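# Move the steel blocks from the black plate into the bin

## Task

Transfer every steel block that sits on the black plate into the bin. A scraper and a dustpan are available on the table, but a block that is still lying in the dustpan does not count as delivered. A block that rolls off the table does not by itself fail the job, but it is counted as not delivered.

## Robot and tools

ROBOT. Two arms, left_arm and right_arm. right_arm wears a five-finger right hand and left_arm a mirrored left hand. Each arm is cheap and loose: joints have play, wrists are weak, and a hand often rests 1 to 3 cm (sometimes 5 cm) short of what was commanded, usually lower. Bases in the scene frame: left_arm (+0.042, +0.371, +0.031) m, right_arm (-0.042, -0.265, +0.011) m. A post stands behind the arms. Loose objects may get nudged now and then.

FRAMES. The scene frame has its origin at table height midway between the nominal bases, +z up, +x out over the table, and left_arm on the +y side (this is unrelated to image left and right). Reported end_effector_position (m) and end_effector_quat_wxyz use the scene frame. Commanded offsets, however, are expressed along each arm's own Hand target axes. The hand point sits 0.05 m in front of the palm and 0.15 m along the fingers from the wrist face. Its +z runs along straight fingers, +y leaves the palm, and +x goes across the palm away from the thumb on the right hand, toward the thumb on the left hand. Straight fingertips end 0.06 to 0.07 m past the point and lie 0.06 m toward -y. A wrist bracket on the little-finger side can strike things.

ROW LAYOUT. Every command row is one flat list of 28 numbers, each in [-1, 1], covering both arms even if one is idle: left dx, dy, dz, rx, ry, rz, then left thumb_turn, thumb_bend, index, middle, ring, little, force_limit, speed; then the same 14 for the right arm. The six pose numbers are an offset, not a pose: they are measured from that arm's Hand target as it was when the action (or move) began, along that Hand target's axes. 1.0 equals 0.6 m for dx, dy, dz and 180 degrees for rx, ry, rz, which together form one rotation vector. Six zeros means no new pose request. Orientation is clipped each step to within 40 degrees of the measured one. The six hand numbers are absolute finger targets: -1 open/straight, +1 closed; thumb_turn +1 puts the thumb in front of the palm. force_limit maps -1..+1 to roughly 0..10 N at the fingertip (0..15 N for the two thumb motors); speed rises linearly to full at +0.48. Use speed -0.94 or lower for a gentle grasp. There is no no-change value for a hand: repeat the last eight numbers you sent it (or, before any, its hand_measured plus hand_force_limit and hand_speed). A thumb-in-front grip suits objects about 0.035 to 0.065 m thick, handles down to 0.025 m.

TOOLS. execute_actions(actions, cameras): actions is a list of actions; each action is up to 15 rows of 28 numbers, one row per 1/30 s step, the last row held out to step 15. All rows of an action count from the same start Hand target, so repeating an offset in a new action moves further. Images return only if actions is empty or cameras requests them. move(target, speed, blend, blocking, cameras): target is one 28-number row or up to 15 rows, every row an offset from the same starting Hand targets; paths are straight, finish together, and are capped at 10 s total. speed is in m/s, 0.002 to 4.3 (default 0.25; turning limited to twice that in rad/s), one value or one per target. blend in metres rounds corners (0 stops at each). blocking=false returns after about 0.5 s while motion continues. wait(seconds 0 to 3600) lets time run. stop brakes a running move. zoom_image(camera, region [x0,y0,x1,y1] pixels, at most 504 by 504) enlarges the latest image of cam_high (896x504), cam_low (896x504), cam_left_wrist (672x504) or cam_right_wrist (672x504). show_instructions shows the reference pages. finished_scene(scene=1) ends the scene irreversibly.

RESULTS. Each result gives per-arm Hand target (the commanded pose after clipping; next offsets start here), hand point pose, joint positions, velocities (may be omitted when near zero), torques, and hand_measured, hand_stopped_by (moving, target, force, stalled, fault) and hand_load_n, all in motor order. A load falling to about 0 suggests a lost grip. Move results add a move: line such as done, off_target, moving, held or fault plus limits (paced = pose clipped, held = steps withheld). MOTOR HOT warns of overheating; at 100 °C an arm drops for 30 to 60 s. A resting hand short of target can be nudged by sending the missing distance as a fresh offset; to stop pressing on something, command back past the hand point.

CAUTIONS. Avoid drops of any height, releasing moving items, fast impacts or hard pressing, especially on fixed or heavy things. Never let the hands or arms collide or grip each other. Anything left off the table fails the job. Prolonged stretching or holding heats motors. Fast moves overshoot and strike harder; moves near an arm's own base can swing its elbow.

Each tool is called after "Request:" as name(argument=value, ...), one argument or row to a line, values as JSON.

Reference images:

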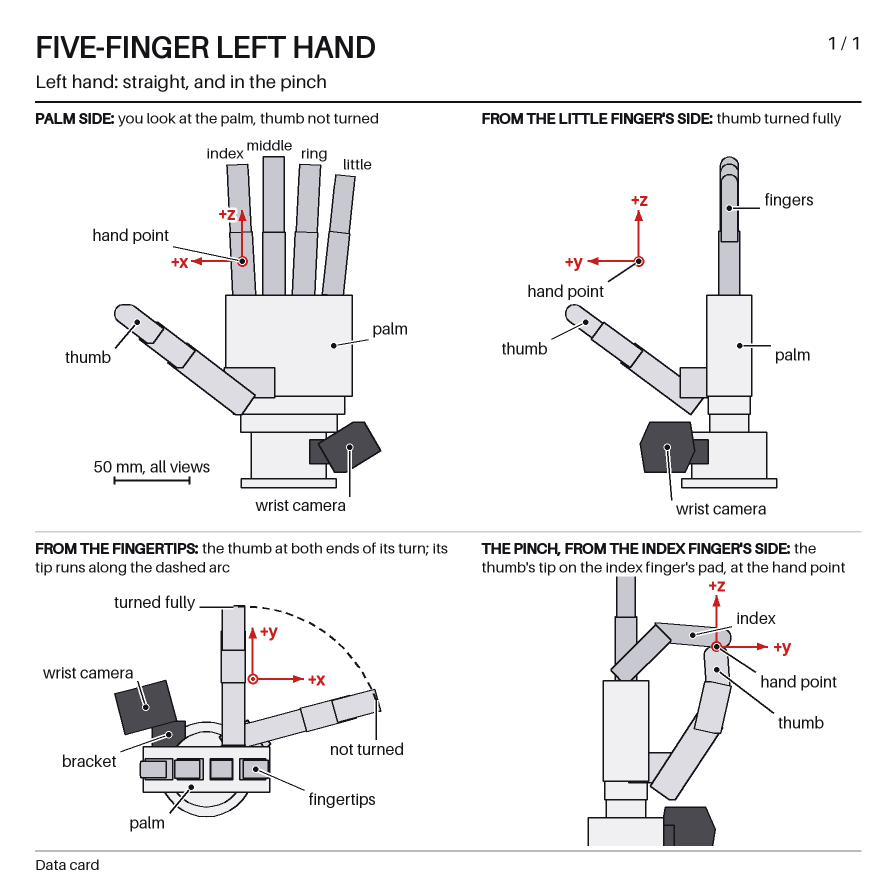

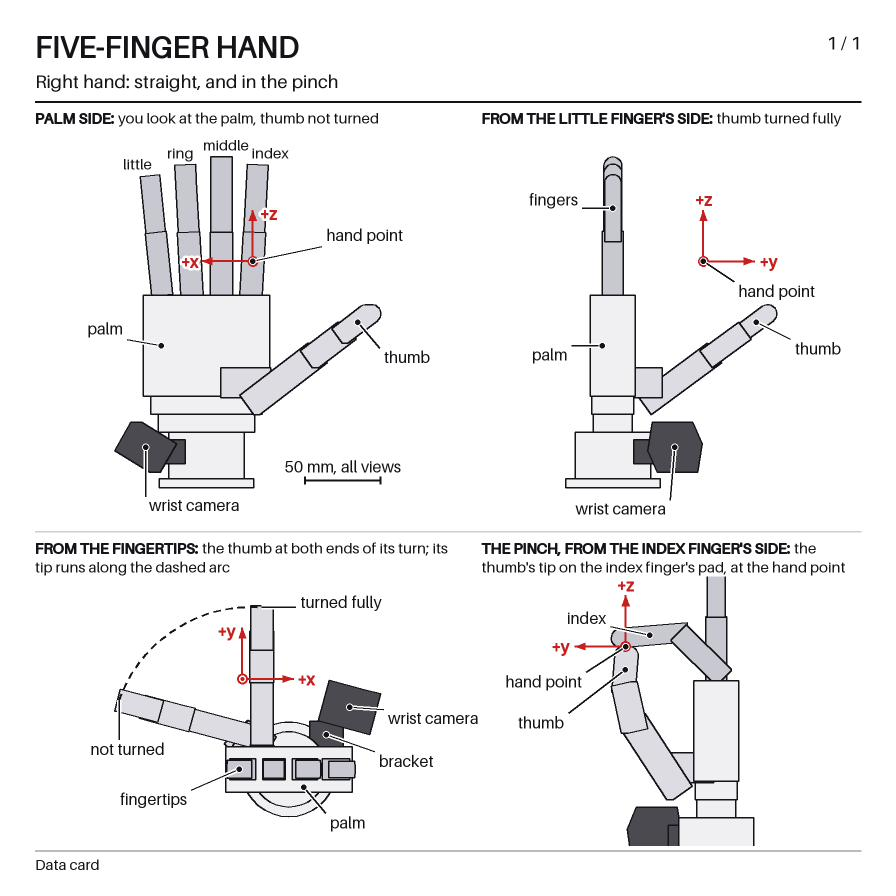

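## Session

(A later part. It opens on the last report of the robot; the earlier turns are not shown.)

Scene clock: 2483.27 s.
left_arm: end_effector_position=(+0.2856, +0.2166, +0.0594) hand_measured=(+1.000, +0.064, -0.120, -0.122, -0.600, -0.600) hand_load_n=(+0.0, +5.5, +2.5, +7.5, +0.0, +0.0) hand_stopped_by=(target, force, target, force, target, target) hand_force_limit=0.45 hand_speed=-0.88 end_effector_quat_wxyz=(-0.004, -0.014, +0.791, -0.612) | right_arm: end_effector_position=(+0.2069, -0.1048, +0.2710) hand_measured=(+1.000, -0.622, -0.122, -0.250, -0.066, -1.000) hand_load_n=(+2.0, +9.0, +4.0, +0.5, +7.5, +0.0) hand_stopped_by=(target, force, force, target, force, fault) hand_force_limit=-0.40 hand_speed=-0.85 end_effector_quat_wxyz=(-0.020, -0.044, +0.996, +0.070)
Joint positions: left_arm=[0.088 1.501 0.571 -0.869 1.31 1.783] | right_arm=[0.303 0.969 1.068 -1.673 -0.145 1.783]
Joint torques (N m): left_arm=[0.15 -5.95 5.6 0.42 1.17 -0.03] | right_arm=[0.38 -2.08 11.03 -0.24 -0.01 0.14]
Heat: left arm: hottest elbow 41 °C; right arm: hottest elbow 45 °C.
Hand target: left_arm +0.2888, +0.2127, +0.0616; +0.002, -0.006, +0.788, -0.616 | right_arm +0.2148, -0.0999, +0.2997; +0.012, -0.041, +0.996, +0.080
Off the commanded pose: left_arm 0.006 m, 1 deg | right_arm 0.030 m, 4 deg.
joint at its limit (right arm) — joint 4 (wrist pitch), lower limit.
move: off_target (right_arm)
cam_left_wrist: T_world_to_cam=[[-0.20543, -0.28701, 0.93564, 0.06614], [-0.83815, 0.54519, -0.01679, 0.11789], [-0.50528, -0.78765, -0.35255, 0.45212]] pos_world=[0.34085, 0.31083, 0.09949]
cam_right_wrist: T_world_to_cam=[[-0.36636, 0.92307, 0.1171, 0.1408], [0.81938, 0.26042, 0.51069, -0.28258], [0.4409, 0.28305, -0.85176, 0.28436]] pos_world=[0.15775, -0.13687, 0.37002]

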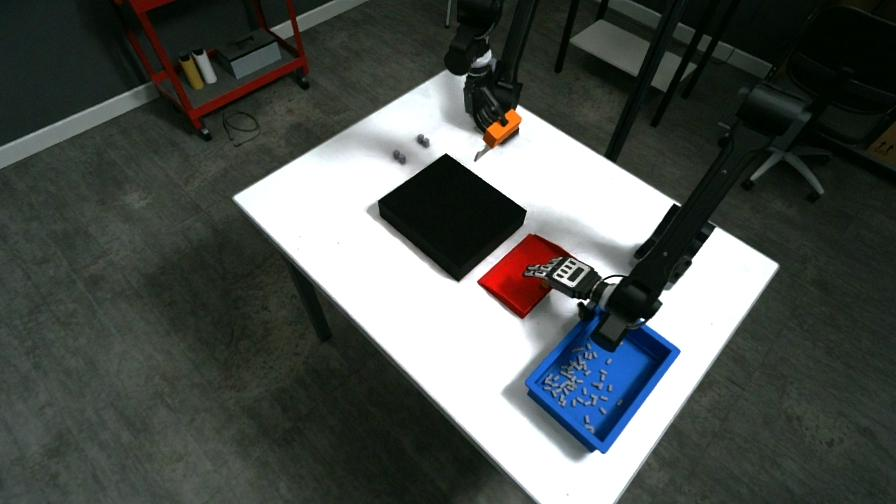

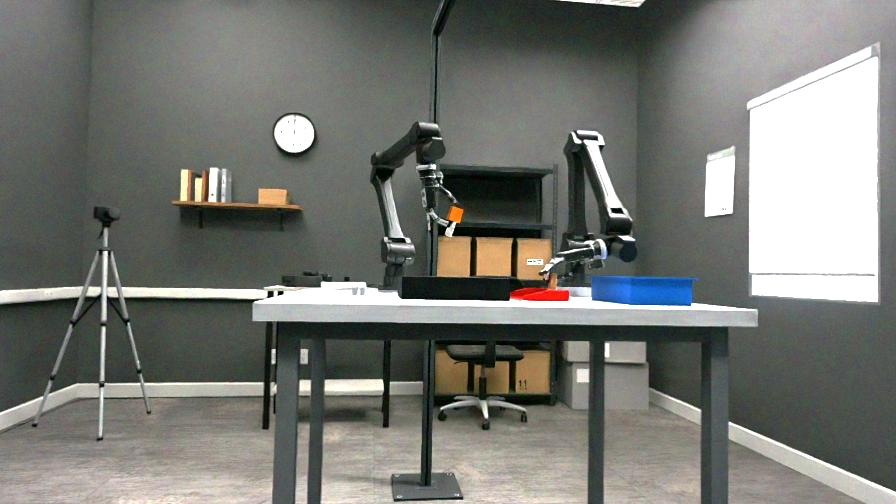

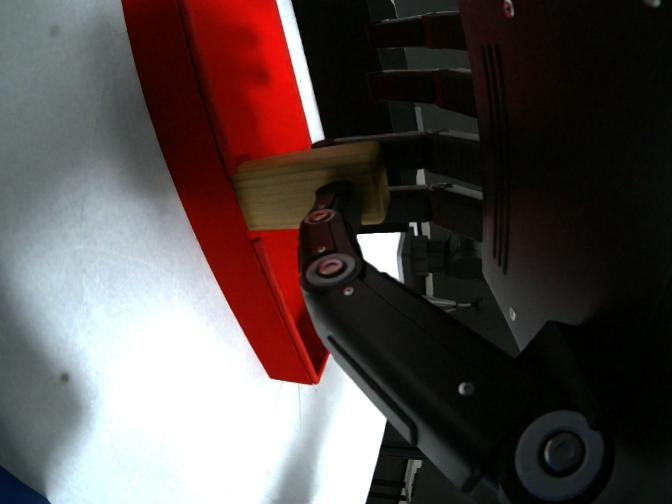

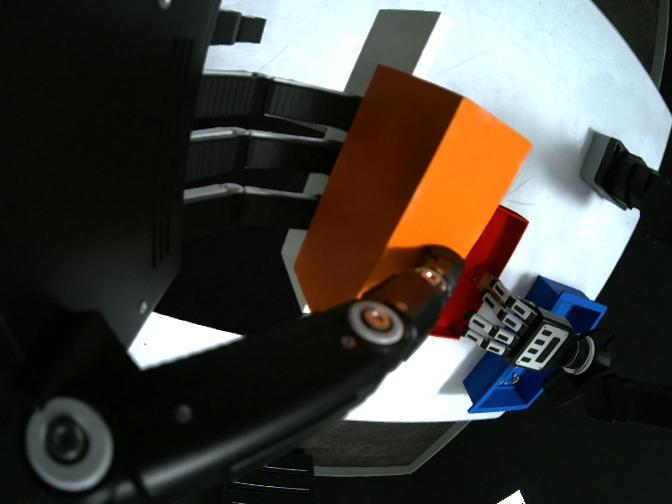

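Request:
zoom_image(
  camera="cam_high",
  region=[380, 120, 450, 180],
)

Request:
zoom_image(
  camera="cam_high",
  region=[450, 80, 540, 180],
)

Request:
zoom_image(
  camera="cam_low",
  region=[280, 230, 420, 320],
)

Scaled by 7.200.

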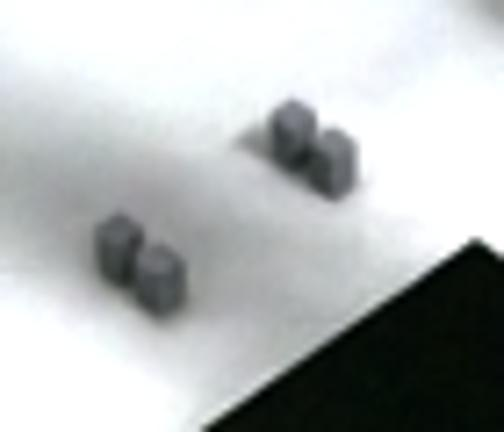

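Scaled by 5.040.

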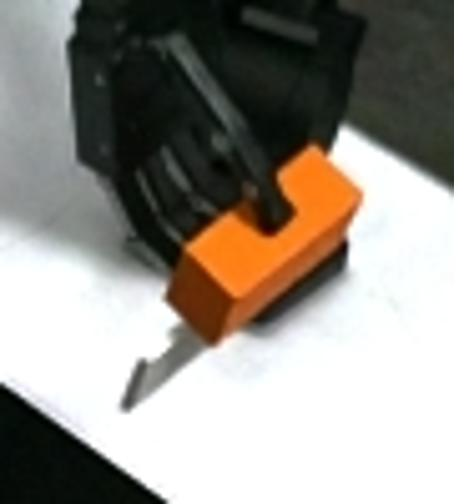

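Scaled by 3.600.

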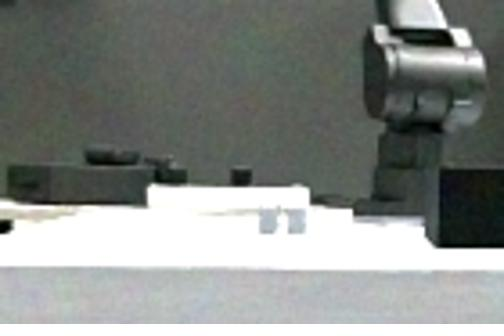

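Request:
move(
  target=[
    [0,0,0,0,0,0,1,0.5,-0.12,0.1,-0.6,-0.6,0.45,-0.88,0,-0.3452,-0.0137,0.0051,-0.0262,0.1634,1,0.1,0.0,-0.25,0.0,-1,-0.4,-0.85],
  ],
  speed=0.15,
  cameras=["cam_right_wrist"],
)

Request:
zoom_image(
  camera="cam_right_wrist",
  region=[300, 0, 672, 260],
)

Scene clock: 2536.97 s.
left_arm: end_effector_position=(+0.2854, +0.2163, +0.0594) hand_measured=(+1.000, +0.064, -0.120, -0.122, -0.600, -0.600) hand_load_n=(+0.0, +5.5, +2.5, +7.0, +0.0, +0.0) hand_stopped_by=(target, force, target, force, target, target) hand_force_limit=0.45 hand_speed=-0.88 end_effector_quat_wxyz=(-0.004, -0.014, +0.791, -0.612) | right_arm: end_effector_position=(+0.2256, -0.3024, +0.2637) hand_measured=(+1.000, -0.622, -0.122, -0.250, -0.066, -1.000) hand_load_n=(+2.0, +9.0, +4.0, +0.5, +7.0, +0.0) hand_stopped_by=(target, force, force, target, force, fault) hand_force_limit=-0.40 hand_speed=-0.85 end_effector_quat_wxyz=(+0.014, +0.224, +0.972, +0.072)
Joint positions: left_arm=[0.086 1.501 0.571 -0.868 1.31 1.78] | right_arm=[-0.468 0.925 1.02 -1.675 -0.146 1.553]
Joint torques (N m): left_arm=[0.32 -6.12 5.53 0.5 1.15 -0.04] | right_arm=[-1.85 -0.32 8.49 0.18 -0.33 -0.1]
Heat: left arm: hottest elbow 37 °C; right arm: hottest elbow 50 °C.
Hand target: left_arm +0.2888, +0.2127, +0.0616; +0.002, -0.006, +0.788, -0.616 | right_arm +0.2320, -0.3050, +0.2753; +0.033, +0.216, +0.973, +0.074
Off the commanded pose: left_arm 0.005 m, 1 deg | right_arm 0.013 m, 2 deg.
move: off_target (right_arm)
cam_right_wrist: T_world_to_cam=[[0.15944, 0.98054, 0.11452, 0.23044], [0.82159, -0.19611, 0.53528, -0.3877], [0.54733, 0.00874, -0.83687, 0.21504]] pos_world=[0.16409, -0.30387, 0.3611]

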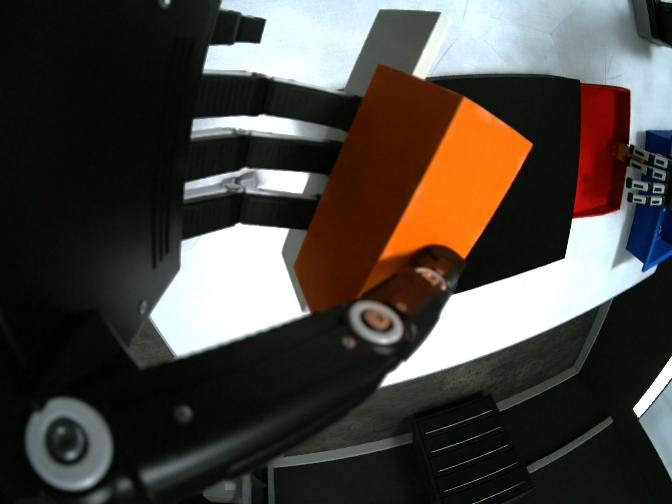

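Scaled by 1.355 from the camera's image (finer frame: 960x720).

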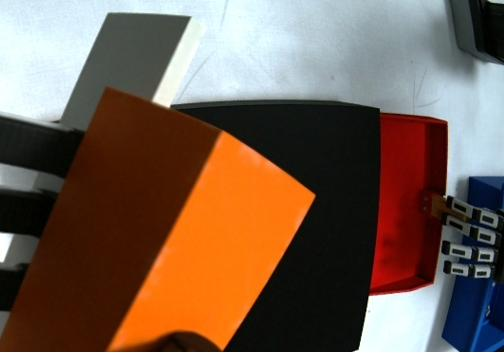

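Request:
move(
  target=[
    [0,0,0,0,0,0,1,0.5,-0.12,0.1,-0.6,-0.6,0.45,-0.88,-0.0638,-0.1343,-0.0195,0,0,0,1,0.1,0.0,-0.25,0.0,-1,-0.4,-0.85],
  ],
  speed=0.15,
  cameras=["cam_right_wrist","cam_high"],
)

Request:
zoom_image(
  camera="cam_right_wrist",
  region=[300, 0, 672, 260],
)

Request:
zoom_image(
  camera="cam_high",
  region=[510, 280, 700, 460],
)

Scene clock: 2547.17 s.
left_arm: end_effector_position=(+0.2854, +0.2163, +0.0594) hand_measured=(+1.000, +0.064, -0.120, -0.122, -0.600, -0.600) hand_load_n=(+0.0, +5.5, +2.5, +7.5, +0.0, +0.0) hand_stopped_by=(target, force, target, force, target, target) hand_force_limit=0.45 hand_speed=-0.88 end_effector_quat_wxyz=(-0.004, -0.014, +0.791, -0.612) | right_arm: end_effector_position=(+0.2203, -0.3846, +0.2542) hand_measured=(+1.000, -0.622, -0.122, -0.250, -0.066, -1.000) hand_load_n=(+2.0, +9.0, +4.0, +0.5, +7.5, +0.0) hand_stopped_by=(target, force, force, target, force, fault) hand_force_limit=-0.40 hand_speed=-0.85 end_effector_quat_wxyz=(+0.001, +0.225, +0.971, +0.084)
Joint positions: left_arm=[0.086 1.501 0.571 -0.868 1.31 1.78] | right_arm=[-0.756 1.075 1.085 -1.664 -0.146 1.261]
Joint torques (N m): left_arm=[0.21 -5.95 5.53 0.46 1.16 -0.02] | right_arm=[-1.96 -1.96 10.66 0.14 -0.33 -0.1]
Heat: left arm: hottest elbow 36 °C; right arm: hottest elbow 50 °C.
Hand target: left_arm +0.2888, +0.2127, +0.0616; +0.002, -0.006, +0.788, -0.616 | right_arm +0.2319, -0.3949, +0.2753; +0.033, +0.216, +0.973, +0.074
Off the commanded pose: left_arm 0.005 m, 1 deg | right_arm 0.026 m, 4 deg.
move: off_target (right_arm)
cam_right_wrist: T_world_to_cam=[[0.16211, 0.97676, 0.14021, 0.30432], [0.83121, -0.21174, 0.51406, -0.39711], [0.5318, 0.03321, -0.84622, 0.22586]] pos_world=[0.16064, -0.38884, 0.3526]
Images, in order (width x height): cam_high 896x504, cam_right_wrist 672x504.

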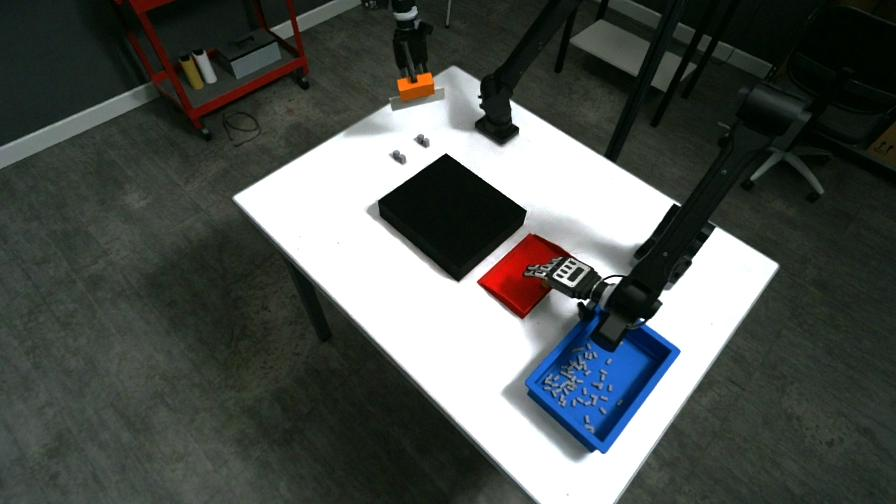

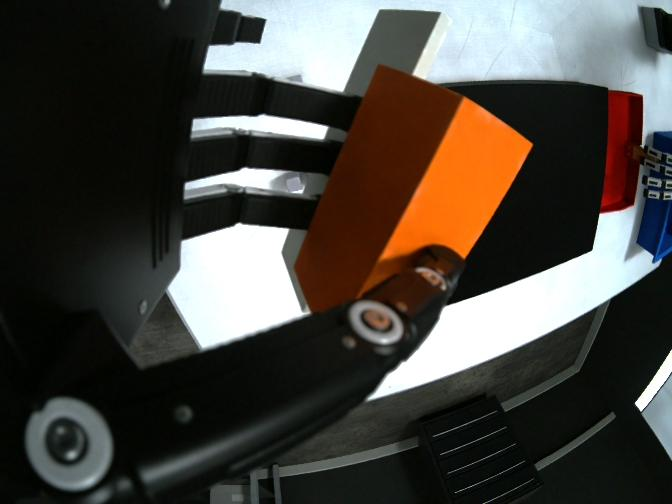

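Scaled by 1.355 from the camera's image (finer frame: 960x720).

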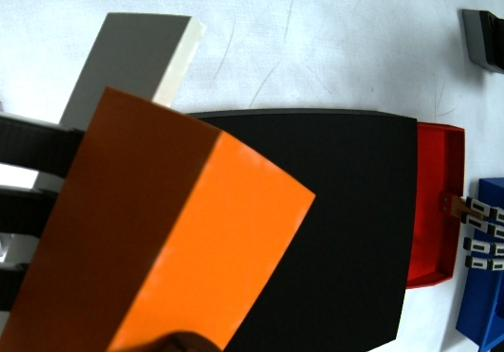

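Scaled by 2.653.

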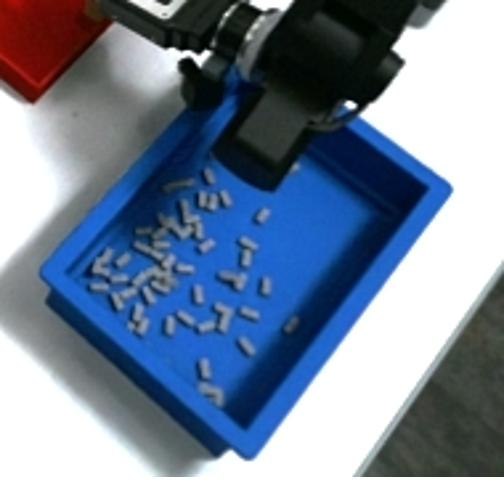

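Request:
execute_actions(
  actions=[],
)

Request:
zoom_image(
  camera="cam_low",
  region=[340, 270, 420, 310],
)

Request:
zoom_image(
  camera="cam_low",
  region=[500, 270, 600, 320],
)

Scene clock: 2563.00 s.
left_arm: end_effector_position=(+0.2854, +0.2163, +0.0594) hand_measured=(+1.000, +0.064, -0.120, -0.122, -0.600, -0.600) hand_load_n=(+0.0, +5.5, +2.5, +7.5, +0.0, +0.0) hand_stopped_by=(target, force, target, force, target, target) hand_force_limit=0.45 hand_speed=-0.88 end_effector_quat_wxyz=(-0.004, -0.014, +0.791, -0.612) | right_arm: end_effector_position=(+0.2203, -0.3846, +0.2542) hand_measured=(+1.000, -0.622, -0.122, -0.250, -0.066, -1.000) hand_load_n=(+2.0, +9.0, +3.5, +0.5, +7.5, -0.5) hand_stopped_by=(target, force, force, target, force, fault) hand_force_limit=-0.40 hand_speed=-0.85 end_effector_quat_wxyz=(+0.001, +0.225, +0.971, +0.084)
Joint positions: left_arm=[0.086 1.501 0.571 -0.868 1.31 1.78] | right_arm=[-0.756 1.075 1.085 -1.664 -0.146 1.261]
Joint velocities: within noise
Joint torques (N m): left_arm=[0.21 -6.12 5.59 0.44 1.16 -0.04] | right_arm=[-1.9 -1.96 10.69 0.17 -0.32 -0.1]
Heat: left arm: hottest elbow 35 °C; right arm: hottest elbow 50 °C.
Hand target: left_arm +0.2888, +0.2127, +0.0616; +0.002, -0.006, +0.788, -0.616 | right_arm +0.2319, -0.3949, +0.2753; +0.033, +0.216, +0.973, +0.074
Off the commanded pose: left_arm 0.005 m, 1 deg | right_arm 0.026 m, 4 deg.
camera_calibration:
cam_left_wrist: T_world_to_cam=[[-0.20436, -0.28695, 0.93589, 0.06571], [-0.83775, 0.54583, -0.01558, 0.11765], [-0.50638, -0.78723, -0.35194, 0.45195]] pos_world=[0.34085, 0.31043, 0.09939]
cam_right_wrist: T_world_to_cam=[[0.16211, 0.97676, 0.14021, 0.30432], [0.83121, -0.21174, 0.51406, -0.39711], [0.5318, 0.03321, -0.84622, 0.22586]] pos_world=[0.16064, -0.38884, 0.3526]

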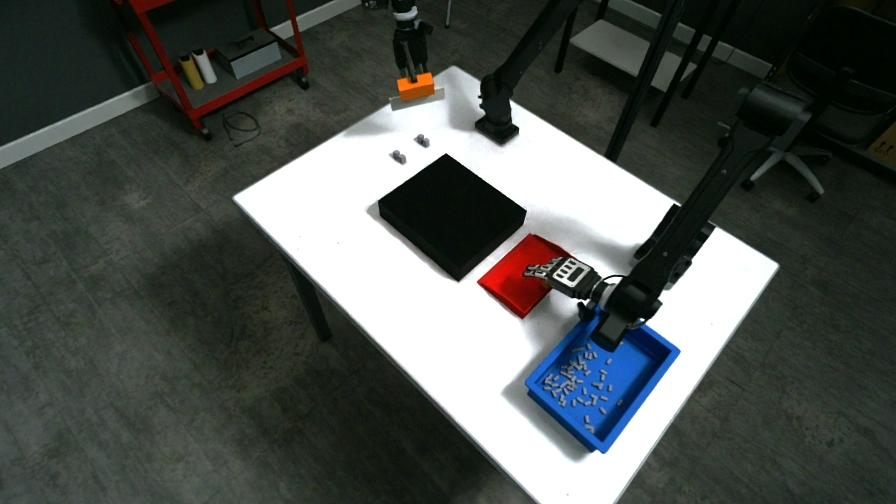

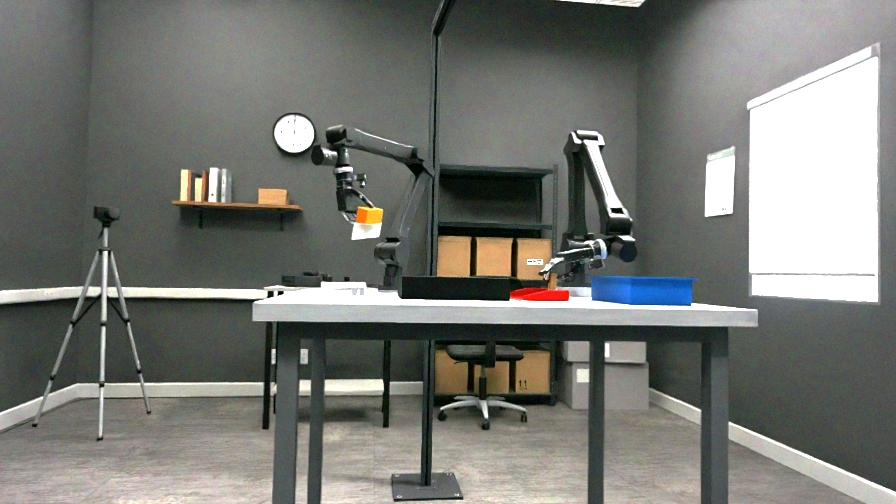

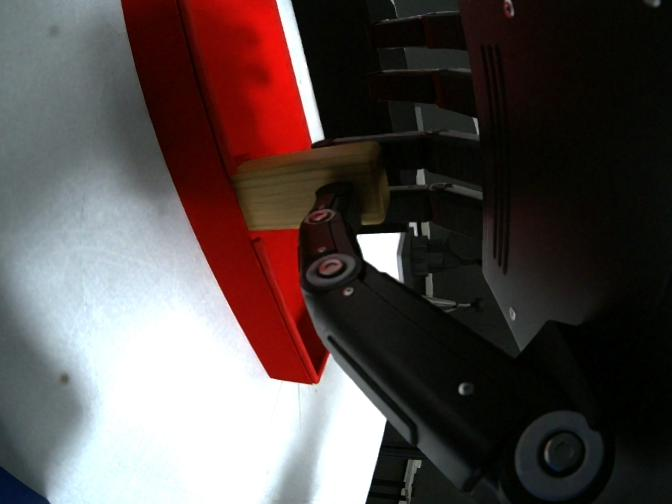

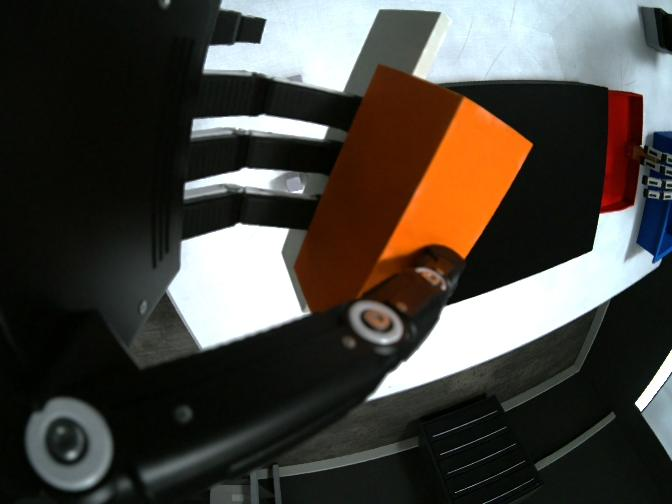

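Scaled by 6.300.

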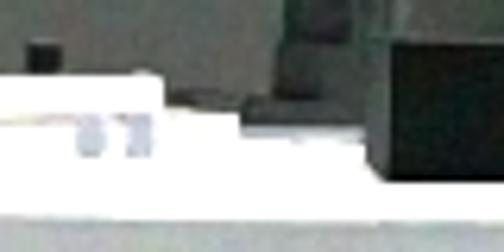

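Scaled by 5.040.

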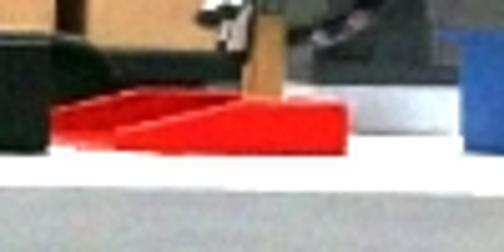

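Request:
zoom_image(
  camera="cam_high",
  region=[440, 200, 640, 400],
)

Request:
zoom_image(
  camera="cam_high",
  region=[230, 60, 530, 290],
)

Request:
zoom_image(
  camera="cam_high",
  region=[400, 290, 800, 504],
)

Scaled by 2.520.

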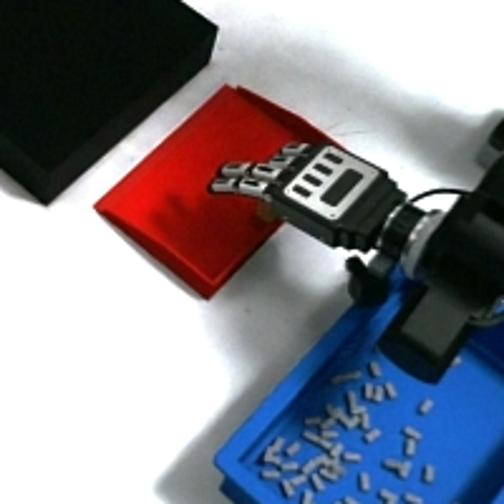

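Scaled by 1.680.

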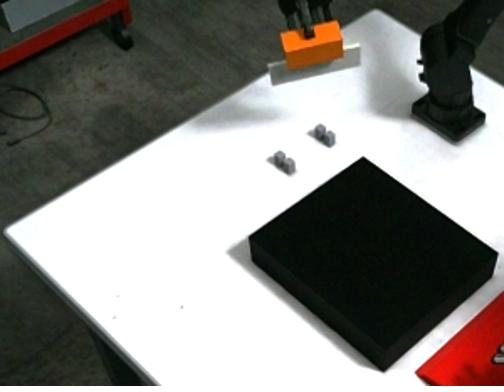

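Scaled by 1.260.

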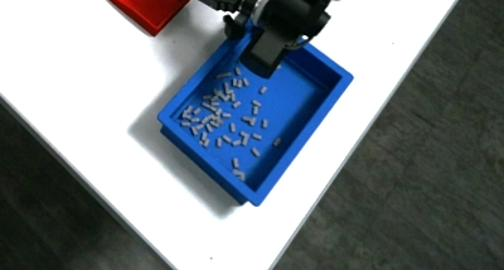

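Request:
move(
  target=[
    [0,0,0,0,0,0,1,-0.5,-0.5,-0.5,-0.6,-0.6,0.45,-0.3,0.08,0.45,0.163,-0.0053,0.0262,-0.1634,1,0.1,0.0,-0.25,0.0,-1,-0.4,-0.85],
  ],
  speed=0.15,
  cameras=["cam_high","cam_left_wrist"],
)

Scene clock: 2581.40 s.
left_arm: end_effector_position=(+0.2877, +0.2143, +0.0589) hand_measured=(+1.000, -0.500, -0.500, -0.500, -0.600, -0.600) hand_load_n=(+0.0, +0.0, -0.5, +0.0, +0.0, +0.0) hand_stopped_by=(target, target, target, target, target, target) hand_force_limit=0.45 hand_speed=-0.30 end_effector_quat_wxyz=(+0.001, -0.005, +0.791, -0.612) | right_arm: end_effector_position=(+0.2893, -0.1259, +0.1971) hand_measured=(+1.000, -0.622, -0.122, -0.250, -0.066, -1.000) hand_load_n=(+2.0, +9.5, +3.5, +0.5, +7.5, +0.0) hand_stopped_by=(target, force, force, target, force, fault) hand_force_limit=-0.40 hand_speed=-0.85 end_effector_quat_wxyz=(-0.022, -0.044, +0.996, +0.074)
Joint positions: left_arm=[0.079 1.501 0.571 -0.849 1.313 1.78] | right_arm=[0.157 1.192 1.025 -1.431 -0.153 1.634]
Joint torques (N m): left_arm=[0.09 -6.07 5.55 0.28 1.06 -0.03] | right_arm=[0.03 -3.37 10.66 0.46 -0.01 0.16]
Heat: left arm: hottest elbow 35 °C; right arm: hottest elbow 49 °C.
Hand target: left_arm +0.2888, +0.2127, +0.0616; +0.002, -0.006, +0.788, -0.616 | right_arm +0.3103, -0.1201, +0.2198; +0.012, -0.041, +0.996, +0.080
Off the commanded pose: left_arm 0.003 m, 1 deg | right_arm 0.031 m, 4 deg.
move: off_target (right_arm)
cam_left_wrist: T_world_to_cam=[[-0.22364, -0.28377, 0.93245, 0.07117], [-0.83349, 0.5516, -0.03204, 0.11908], [-0.50525, -0.78435, -0.35988, 0.45083]] pos_world=[0.34295, 0.30812, 0.0997]

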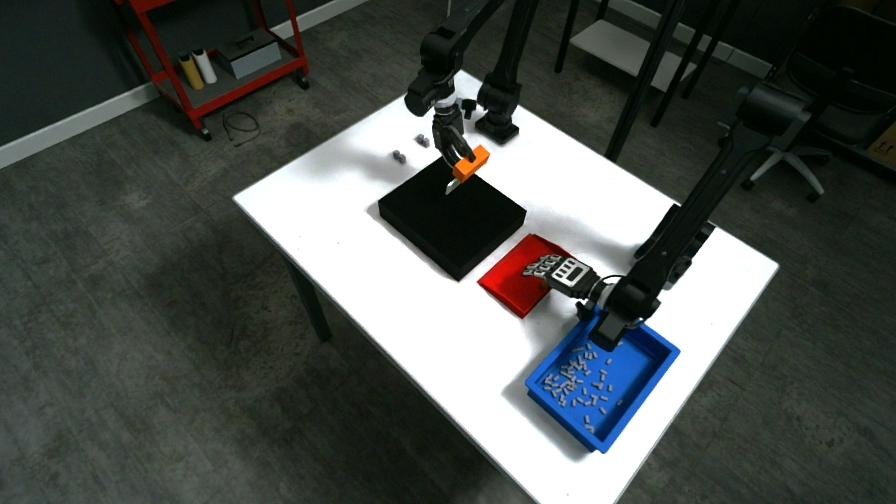

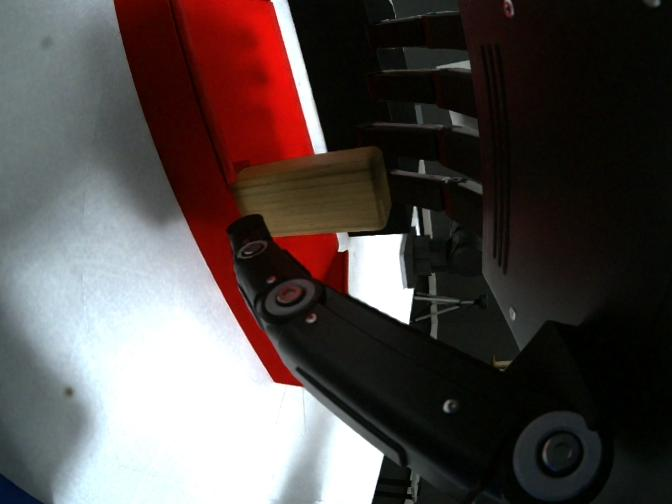

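Request:
move(
  target=[
    [0,-0.2102,-0.0524,0,0,0,1,-0.5,-0.5,-0.5,-0.6,-0.6,0.45,-0.3,0.0037,-0.019,0.1181,0,0,0,1,0.1,0.0,-0.25,0.0,-1,-0.4,-0.85],
  ],
  speed=0.06,
  cameras=["all"],
)

Request:
zoom_image(
  camera="cam_high",
  region=[510, 280, 700, 460],
)

Scene clock: 2587.80 s.
left_arm: end_effector_position=(+0.2737, +0.2130, +0.1714) hand_measured=(+1.000, -0.500, -0.500, -0.500, -0.600, -0.600) hand_load_n=(+0.0, +0.0, +0.0, +0.0, +0.0, +0.0) hand_stopped_by=(target, target, target, target, target, target) hand_force_limit=0.45 hand_speed=-0.30 end_effector_quat_wxyz=(-0.016, -0.018, +0.790, -0.613) | right_arm: end_effector_position=(+0.3033, -0.1231, +0.1469) hand_measured=(+1.000, -0.622, -0.122, -0.250, -0.066, -1.000) hand_load_n=(+0.0, +10.0, +1.5, +0.0, +8.0, +0.0) hand_stopped_by=(target, force, force, target, force, fault) hand_force_limit=-0.40 hand_speed=-0.85 end_effector_quat_wxyz=(+0.005, -0.047, +0.996, +0.077)
Joint positions: left_arm=[0.077 1.218 0.691 -1.289 1.313 1.775] | right_arm=[0.158 1.229 0.914 -1.23 -0.153 1.634]
Joint torques (N m): left_arm=[0.5 -5.19 12.86 -0.64 1.03 0.07] | right_arm=[0.21 -2.96 6.79 0.59 0 0.16]
Heat: left arm: hottest elbow 35 °C; right arm: hottest elbow 49 °C.
Hand target: left_arm +0.2894, +0.2128, +0.1916; +0.002, -0.006, +0.788, -0.616 | right_arm +0.3103, -0.1201, +0.1480; +0.012, -0.041, +0.996, +0.080
Off the commanded pose: left_arm 0.026 m, 3 deg | right_arm 0.008 m, 1 deg.
move: off_target (left_arm)
cam_left_wrist: T_world_to_cam=[[-0.18373, -0.28146, 0.94182, -0.05032], [-0.83386, 0.55196, 0.00228, 0.10592], [-0.52049, -0.78493, -0.33611, 0.48355]] pos_world=[0.33076, 0.30692, 0.20967]
cam_right_wrist: T_world_to_cam=[[-0.37505, 0.91986, 0.11484, 0.21015], [0.79191, 0.25353, 0.55551, -0.29248], [0.48188, 0.29929, -0.82354, 0.12681]] pos_world=[0.24933, -0.15711, 0.24278]

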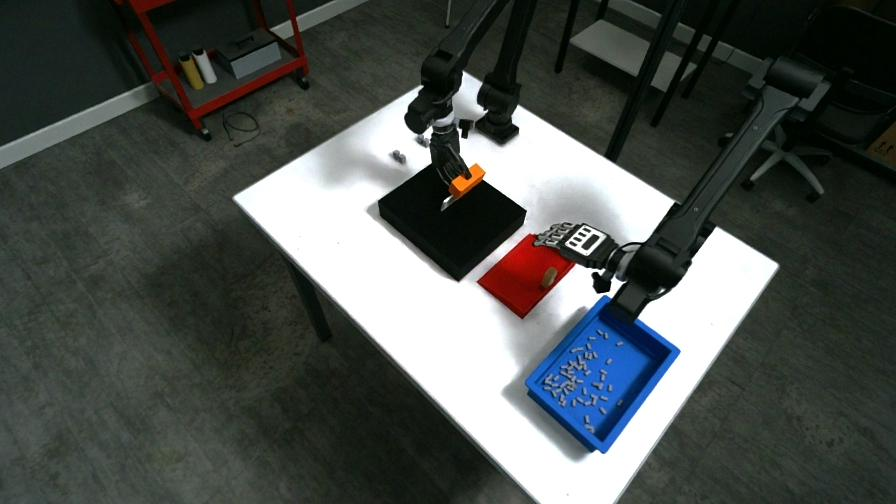

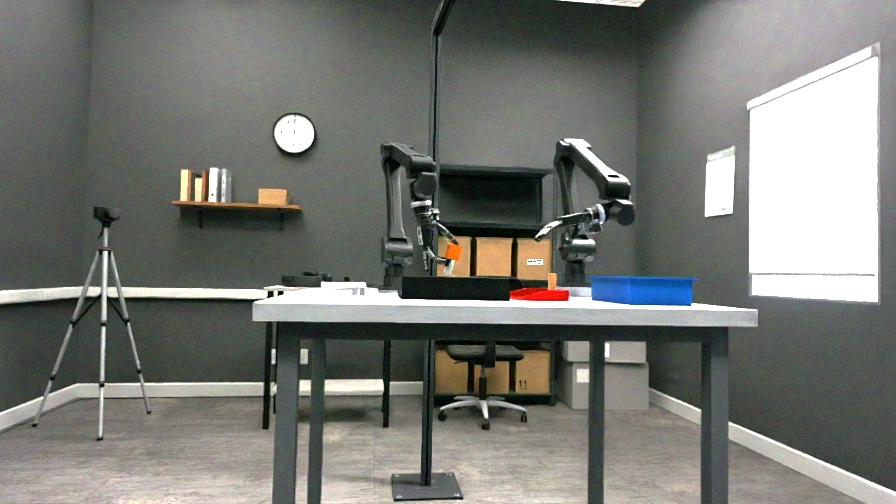

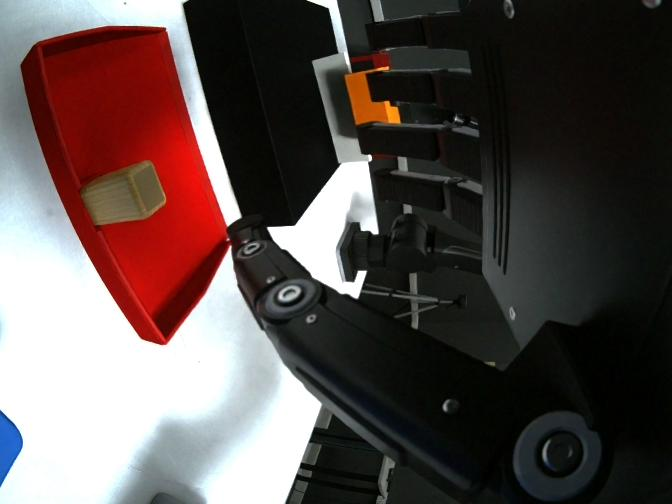

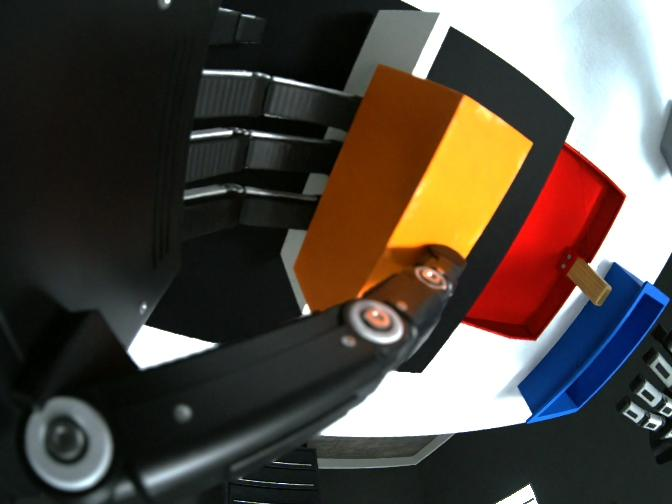

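Scaled by 2.653.

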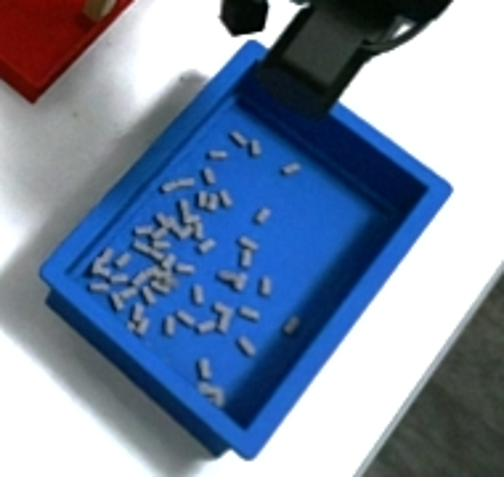

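Request:
finished_scene(
)

The scene is finished: the task was done.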